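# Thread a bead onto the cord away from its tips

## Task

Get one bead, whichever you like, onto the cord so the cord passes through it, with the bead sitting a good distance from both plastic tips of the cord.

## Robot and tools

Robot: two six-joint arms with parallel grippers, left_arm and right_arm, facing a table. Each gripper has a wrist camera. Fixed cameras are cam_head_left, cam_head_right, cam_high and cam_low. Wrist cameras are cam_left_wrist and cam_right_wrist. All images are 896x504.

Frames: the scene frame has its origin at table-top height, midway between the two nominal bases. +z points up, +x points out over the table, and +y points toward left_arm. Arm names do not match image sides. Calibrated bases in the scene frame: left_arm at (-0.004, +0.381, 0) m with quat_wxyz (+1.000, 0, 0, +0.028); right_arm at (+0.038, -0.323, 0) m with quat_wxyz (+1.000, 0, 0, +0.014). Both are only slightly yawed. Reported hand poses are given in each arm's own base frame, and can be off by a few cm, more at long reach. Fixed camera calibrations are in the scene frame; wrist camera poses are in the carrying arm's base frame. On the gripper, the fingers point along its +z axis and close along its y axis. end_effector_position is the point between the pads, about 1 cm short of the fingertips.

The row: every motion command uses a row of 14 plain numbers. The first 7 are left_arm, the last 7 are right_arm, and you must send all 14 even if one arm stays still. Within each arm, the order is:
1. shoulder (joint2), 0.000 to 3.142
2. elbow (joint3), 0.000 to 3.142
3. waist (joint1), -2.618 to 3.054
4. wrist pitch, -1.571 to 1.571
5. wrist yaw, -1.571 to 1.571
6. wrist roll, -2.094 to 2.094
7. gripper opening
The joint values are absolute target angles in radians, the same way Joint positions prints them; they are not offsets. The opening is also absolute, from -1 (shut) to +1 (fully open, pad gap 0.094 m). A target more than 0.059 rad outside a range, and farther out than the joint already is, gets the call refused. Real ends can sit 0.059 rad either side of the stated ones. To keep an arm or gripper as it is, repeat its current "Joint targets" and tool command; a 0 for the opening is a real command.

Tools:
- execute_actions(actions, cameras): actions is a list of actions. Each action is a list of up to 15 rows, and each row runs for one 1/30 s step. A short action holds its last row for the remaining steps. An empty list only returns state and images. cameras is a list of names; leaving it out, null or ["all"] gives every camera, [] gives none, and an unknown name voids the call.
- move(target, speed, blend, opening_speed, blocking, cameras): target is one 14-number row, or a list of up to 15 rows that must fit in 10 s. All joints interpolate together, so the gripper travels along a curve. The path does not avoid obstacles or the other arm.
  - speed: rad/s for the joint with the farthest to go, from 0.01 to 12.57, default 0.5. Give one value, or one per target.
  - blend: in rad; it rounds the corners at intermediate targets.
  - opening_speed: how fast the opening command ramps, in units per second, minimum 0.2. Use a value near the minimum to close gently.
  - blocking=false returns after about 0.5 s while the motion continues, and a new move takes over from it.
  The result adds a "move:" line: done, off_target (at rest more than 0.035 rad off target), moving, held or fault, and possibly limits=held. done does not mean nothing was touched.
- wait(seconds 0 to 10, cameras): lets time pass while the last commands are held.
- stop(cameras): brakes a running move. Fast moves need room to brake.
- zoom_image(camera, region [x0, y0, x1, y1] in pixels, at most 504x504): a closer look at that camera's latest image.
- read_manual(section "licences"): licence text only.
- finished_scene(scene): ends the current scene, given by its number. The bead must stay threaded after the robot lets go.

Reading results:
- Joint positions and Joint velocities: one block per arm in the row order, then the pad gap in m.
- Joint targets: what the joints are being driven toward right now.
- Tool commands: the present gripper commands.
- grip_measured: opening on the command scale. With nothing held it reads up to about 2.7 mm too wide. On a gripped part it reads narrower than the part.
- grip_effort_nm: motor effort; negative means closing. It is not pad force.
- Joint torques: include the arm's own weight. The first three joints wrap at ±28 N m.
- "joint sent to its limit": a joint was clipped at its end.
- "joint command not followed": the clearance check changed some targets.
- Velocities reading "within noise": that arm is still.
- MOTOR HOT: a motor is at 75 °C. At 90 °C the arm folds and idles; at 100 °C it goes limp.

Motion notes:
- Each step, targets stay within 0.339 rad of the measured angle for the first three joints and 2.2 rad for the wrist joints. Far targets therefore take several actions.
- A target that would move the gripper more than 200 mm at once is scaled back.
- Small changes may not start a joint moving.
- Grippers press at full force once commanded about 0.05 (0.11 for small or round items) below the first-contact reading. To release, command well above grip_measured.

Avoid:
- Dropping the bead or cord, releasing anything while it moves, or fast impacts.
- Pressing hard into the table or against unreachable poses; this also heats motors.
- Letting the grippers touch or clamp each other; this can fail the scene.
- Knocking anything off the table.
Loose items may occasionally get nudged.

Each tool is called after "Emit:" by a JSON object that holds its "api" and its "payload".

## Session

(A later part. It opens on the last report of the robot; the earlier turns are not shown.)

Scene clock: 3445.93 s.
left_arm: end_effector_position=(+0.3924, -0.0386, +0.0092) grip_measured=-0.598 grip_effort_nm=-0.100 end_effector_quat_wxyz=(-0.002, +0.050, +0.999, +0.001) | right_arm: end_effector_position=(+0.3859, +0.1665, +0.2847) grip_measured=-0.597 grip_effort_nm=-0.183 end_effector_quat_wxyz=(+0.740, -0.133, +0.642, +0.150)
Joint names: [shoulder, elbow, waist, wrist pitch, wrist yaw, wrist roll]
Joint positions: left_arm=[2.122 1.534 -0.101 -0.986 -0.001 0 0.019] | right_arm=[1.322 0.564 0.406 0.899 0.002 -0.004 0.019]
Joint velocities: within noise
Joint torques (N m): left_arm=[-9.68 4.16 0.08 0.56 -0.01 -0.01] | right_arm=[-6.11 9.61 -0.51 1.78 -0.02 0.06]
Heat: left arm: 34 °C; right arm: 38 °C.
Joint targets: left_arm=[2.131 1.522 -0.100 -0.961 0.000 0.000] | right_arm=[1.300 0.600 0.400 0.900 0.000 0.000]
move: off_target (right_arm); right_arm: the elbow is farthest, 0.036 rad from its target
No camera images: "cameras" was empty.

Emit:
{"api": "move", "payload": {"target": [[1.700, 1.500, -0.100, -1.000, 0.0, 0.0, -0.60, 1.880, 1.284, -0.108, -0.967, 0.0, 0.0, -0.60], [1.700, 1.500, -0.100, -1.000, 0.0, 0.0, -0.60, 1.880, 1.197, -0.108, -0.903, 0.0, 0.0, -0.60]], "speed": [0.5, 0.15], "cameras": []}}

Emit:
{"api": "move", "payload": {"target": [1.700, 1.500, -0.100, -1.000, 0.0, 0.0, -0.60, 1.880, 1.187, -0.108, -0.893, 0.0, 0.0, -0.60], "speed": 0.1, "cameras": []}}

Emit:
{"api": "move", "payload": {"target": [1.700, 1.500, -0.100, -1.000, 0.0, 0.0, -0.60, 1.880, 1.177, -0.108, -0.883, 0.0, 0.0, -0.60], "speed": 0.1, "cameras": []}}

Scene clock: 3467.00 s.
left_arm: end_effector_position=(+0.3969, -0.0390, +0.1447) grip_measured=-0.598 grip_effort_nm=-0.095 end_effector_quat_wxyz=(+0.167, +0.050, +0.985, -0.008) | right_arm: end_effector_position=(+0.3227, -0.0327, +0.0216) grip_measured=-0.597 grip_effort_nm=-0.178 end_effector_quat_wxyz=(-0.006, +0.050, +0.999, -0.001)
Joint names: [shoulder, elbow, waist, wrist pitch, wrist yaw, wrist roll]
Joint positions: left_arm=[1.742 1.505 -0.101 -0.998 -0.001 0 0.019] | right_arm=[1.865 1.212 -0.103 -0.93 0.002 -0.002 0.019]
Joint velocities: within noise
Joint torques (N m): left_arm=[-11.67 5.41 0.06 0.78 0 -0.01] | right_arm=[-7.2 4.44 -0.47 0.26 -0.04 0.02]
Heat: left arm: 34 °C; right arm: 37 °C.
Joint targets: left_arm=[1.700 1.500 -0.100 -1.000 0.000 0.000] | right_arm=[1.880 1.197 -0.108 -0.903 0.000 0.000]
move: off_target (left_arm); left_arm: the shoulder is farthest, 0.042 rad from its target
No camera images: "cameras" was empty.

Scene clock: 3467.70 s.
left_arm: end_effector_position=(+0.3969, -0.0390, +0.1447) grip_measured=-0.598 grip_effort_nm=-0.095 end_effector_quat_wxyz=(+0.167, +0.050, +0.985, -0.008) | right_arm: end_effector_position=(+0.3236, -0.0328, +0.0205) grip_measured=-0.597 grip_effort_nm=-0.183 end_effector_quat_wxyz=(-0.003, +0.050, +0.999, -0.001)
Joint names: [shoulder, elbow, waist, wrist pitch, wrist yaw, wrist roll]
Joint positions: left_arm=[1.742 1.505 -0.101 -0.998 -0.001 0 0.019] | right_arm=[1.865 1.207 -0.103 -0.919 0.002 -0.002 0.019]
Joint velocities: within noise
Joint torques (N m): left_arm=[-11.67 5.42 0.06 0.77 0 -0.01] | right_arm=[-7.12 4.07 -0.42 0.25 -0.03 0.04]
Heat: left arm: 34 °C; right arm: 37 °C.
Joint targets: left_arm=[1.700 1.500 -0.100 -1.000 0.000 0.000] | right_arm=[1.880 1.187 -0.108 -0.893 0.000 0.000]
move: off_target (left_arm); left_arm: the shoulder is farthest, 0.042 rad from its target
No camera images: "cameras" was empty.

Scene clock: 3468.40 s.
left_arm: end_effector_position=(+0.3968, -0.0390, +0.1447) grip_measured=-0.598 grip_effort_nm=-0.090 end_effector_quat_wxyz=(+0.166, +0.050, +0.985, -0.008) | right_arm: end_effector_position=(+0.3235, -0.0328, +0.0201) grip_measured=-0.597 grip_effort_nm=-0.178 end_effector_quat_wxyz=(-0.003, +0.050, +0.999, -0.001)
Joint names: [shoulder, elbow, waist, wrist pitch, wrist yaw, wrist roll]
Joint positions: left_arm=[1.742 1.505 -0.101 -0.999 -0.001 0 0.019] | right_arm=[1.865 1.205 -0.103 -0.917 0.002 -0.002 0.019]
Joint velocities: within noise
Joint torques (N m): left_arm=[-11.67 5.41 0.08 0.78 0 -0.01] | right_arm=[-7.15 3.45 -0.46 0.34 -0.04 0.02]
Heat: left arm: 34 °C; right arm: 37 °C.
Joint targets: left_arm=[1.700 1.500 -0.100 -1.000 0.000 0.000] | right_arm=[1.880 1.177 -0.108 -0.883 0.000 0.000]
move: off_target (left_arm); left_arm: the shoulder is farthest, 0.042 rad from its target
No camera images: "cameras" was empty.

Emit:
{"api": "move", "payload": {"target": [1.700,1.500,-0.1,-1.0,0,0,-0.6, 1.600,1.450,-0.1,-0.6,0,0,-0.6], "speed": 0.3, "cameras": ["cam_high"]}}

Scene clock: 3532.63 s.
left_arm: end_effector_position=(+0.3968, -0.0390, +0.1447) grip_measured=-0.598 grip_effort_nm=-0.090 end_effector_quat_wxyz=(+0.166, +0.050, +0.985, -0.008) | right_arm: end_effector_position=(+0.4508, -0.0459, +0.2055) grip_measured=-0.597 grip_effort_nm=-0.183 end_effector_quat_wxyz=(+0.359, +0.047, +0.932, -0.020)
Joint names: [shoulder, elbow, waist, wrist pitch, wrist yaw, wrist roll]
Joint positions: left_arm=[1.742 1.505 -0.101 -0.999 -0.001 0 0.019] | right_arm=[1.625 1.415 -0.103 -0.626 0.002 -0.002 0.019]
Joint velocities: within noise
Joint torques (N m): left_arm=[-11.67 5.42 0.09 0.78 0 -0.01] | right_arm=[-9.7 9.77 0.28 1.55 -0.03 0.02]
Heat: left arm: 35 °C; right arm: 29 °C.
Joint targets: left_arm=[1.700 1.500 -0.100 -1.000 0.000 0.000] | right_arm=[1.600 1.450 -0.100 -0.600 0.000 0.000]
move: off_target (left_arm); left_arm: the shoulder is farthest, 0.042 rad from its target
Images, in order (width x height): cam_high 896x504.

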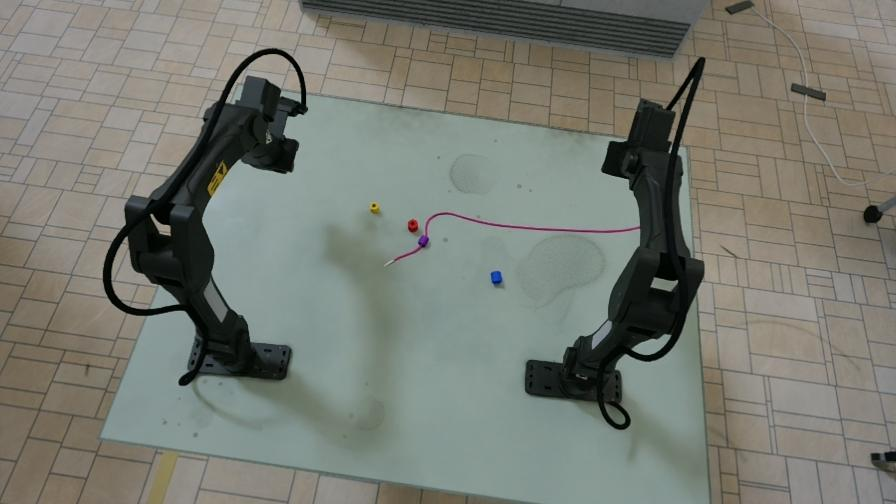

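Emit:
{"api": "finished_scene", "payload": {"scene": 1}}

The scene is finished: the task was done.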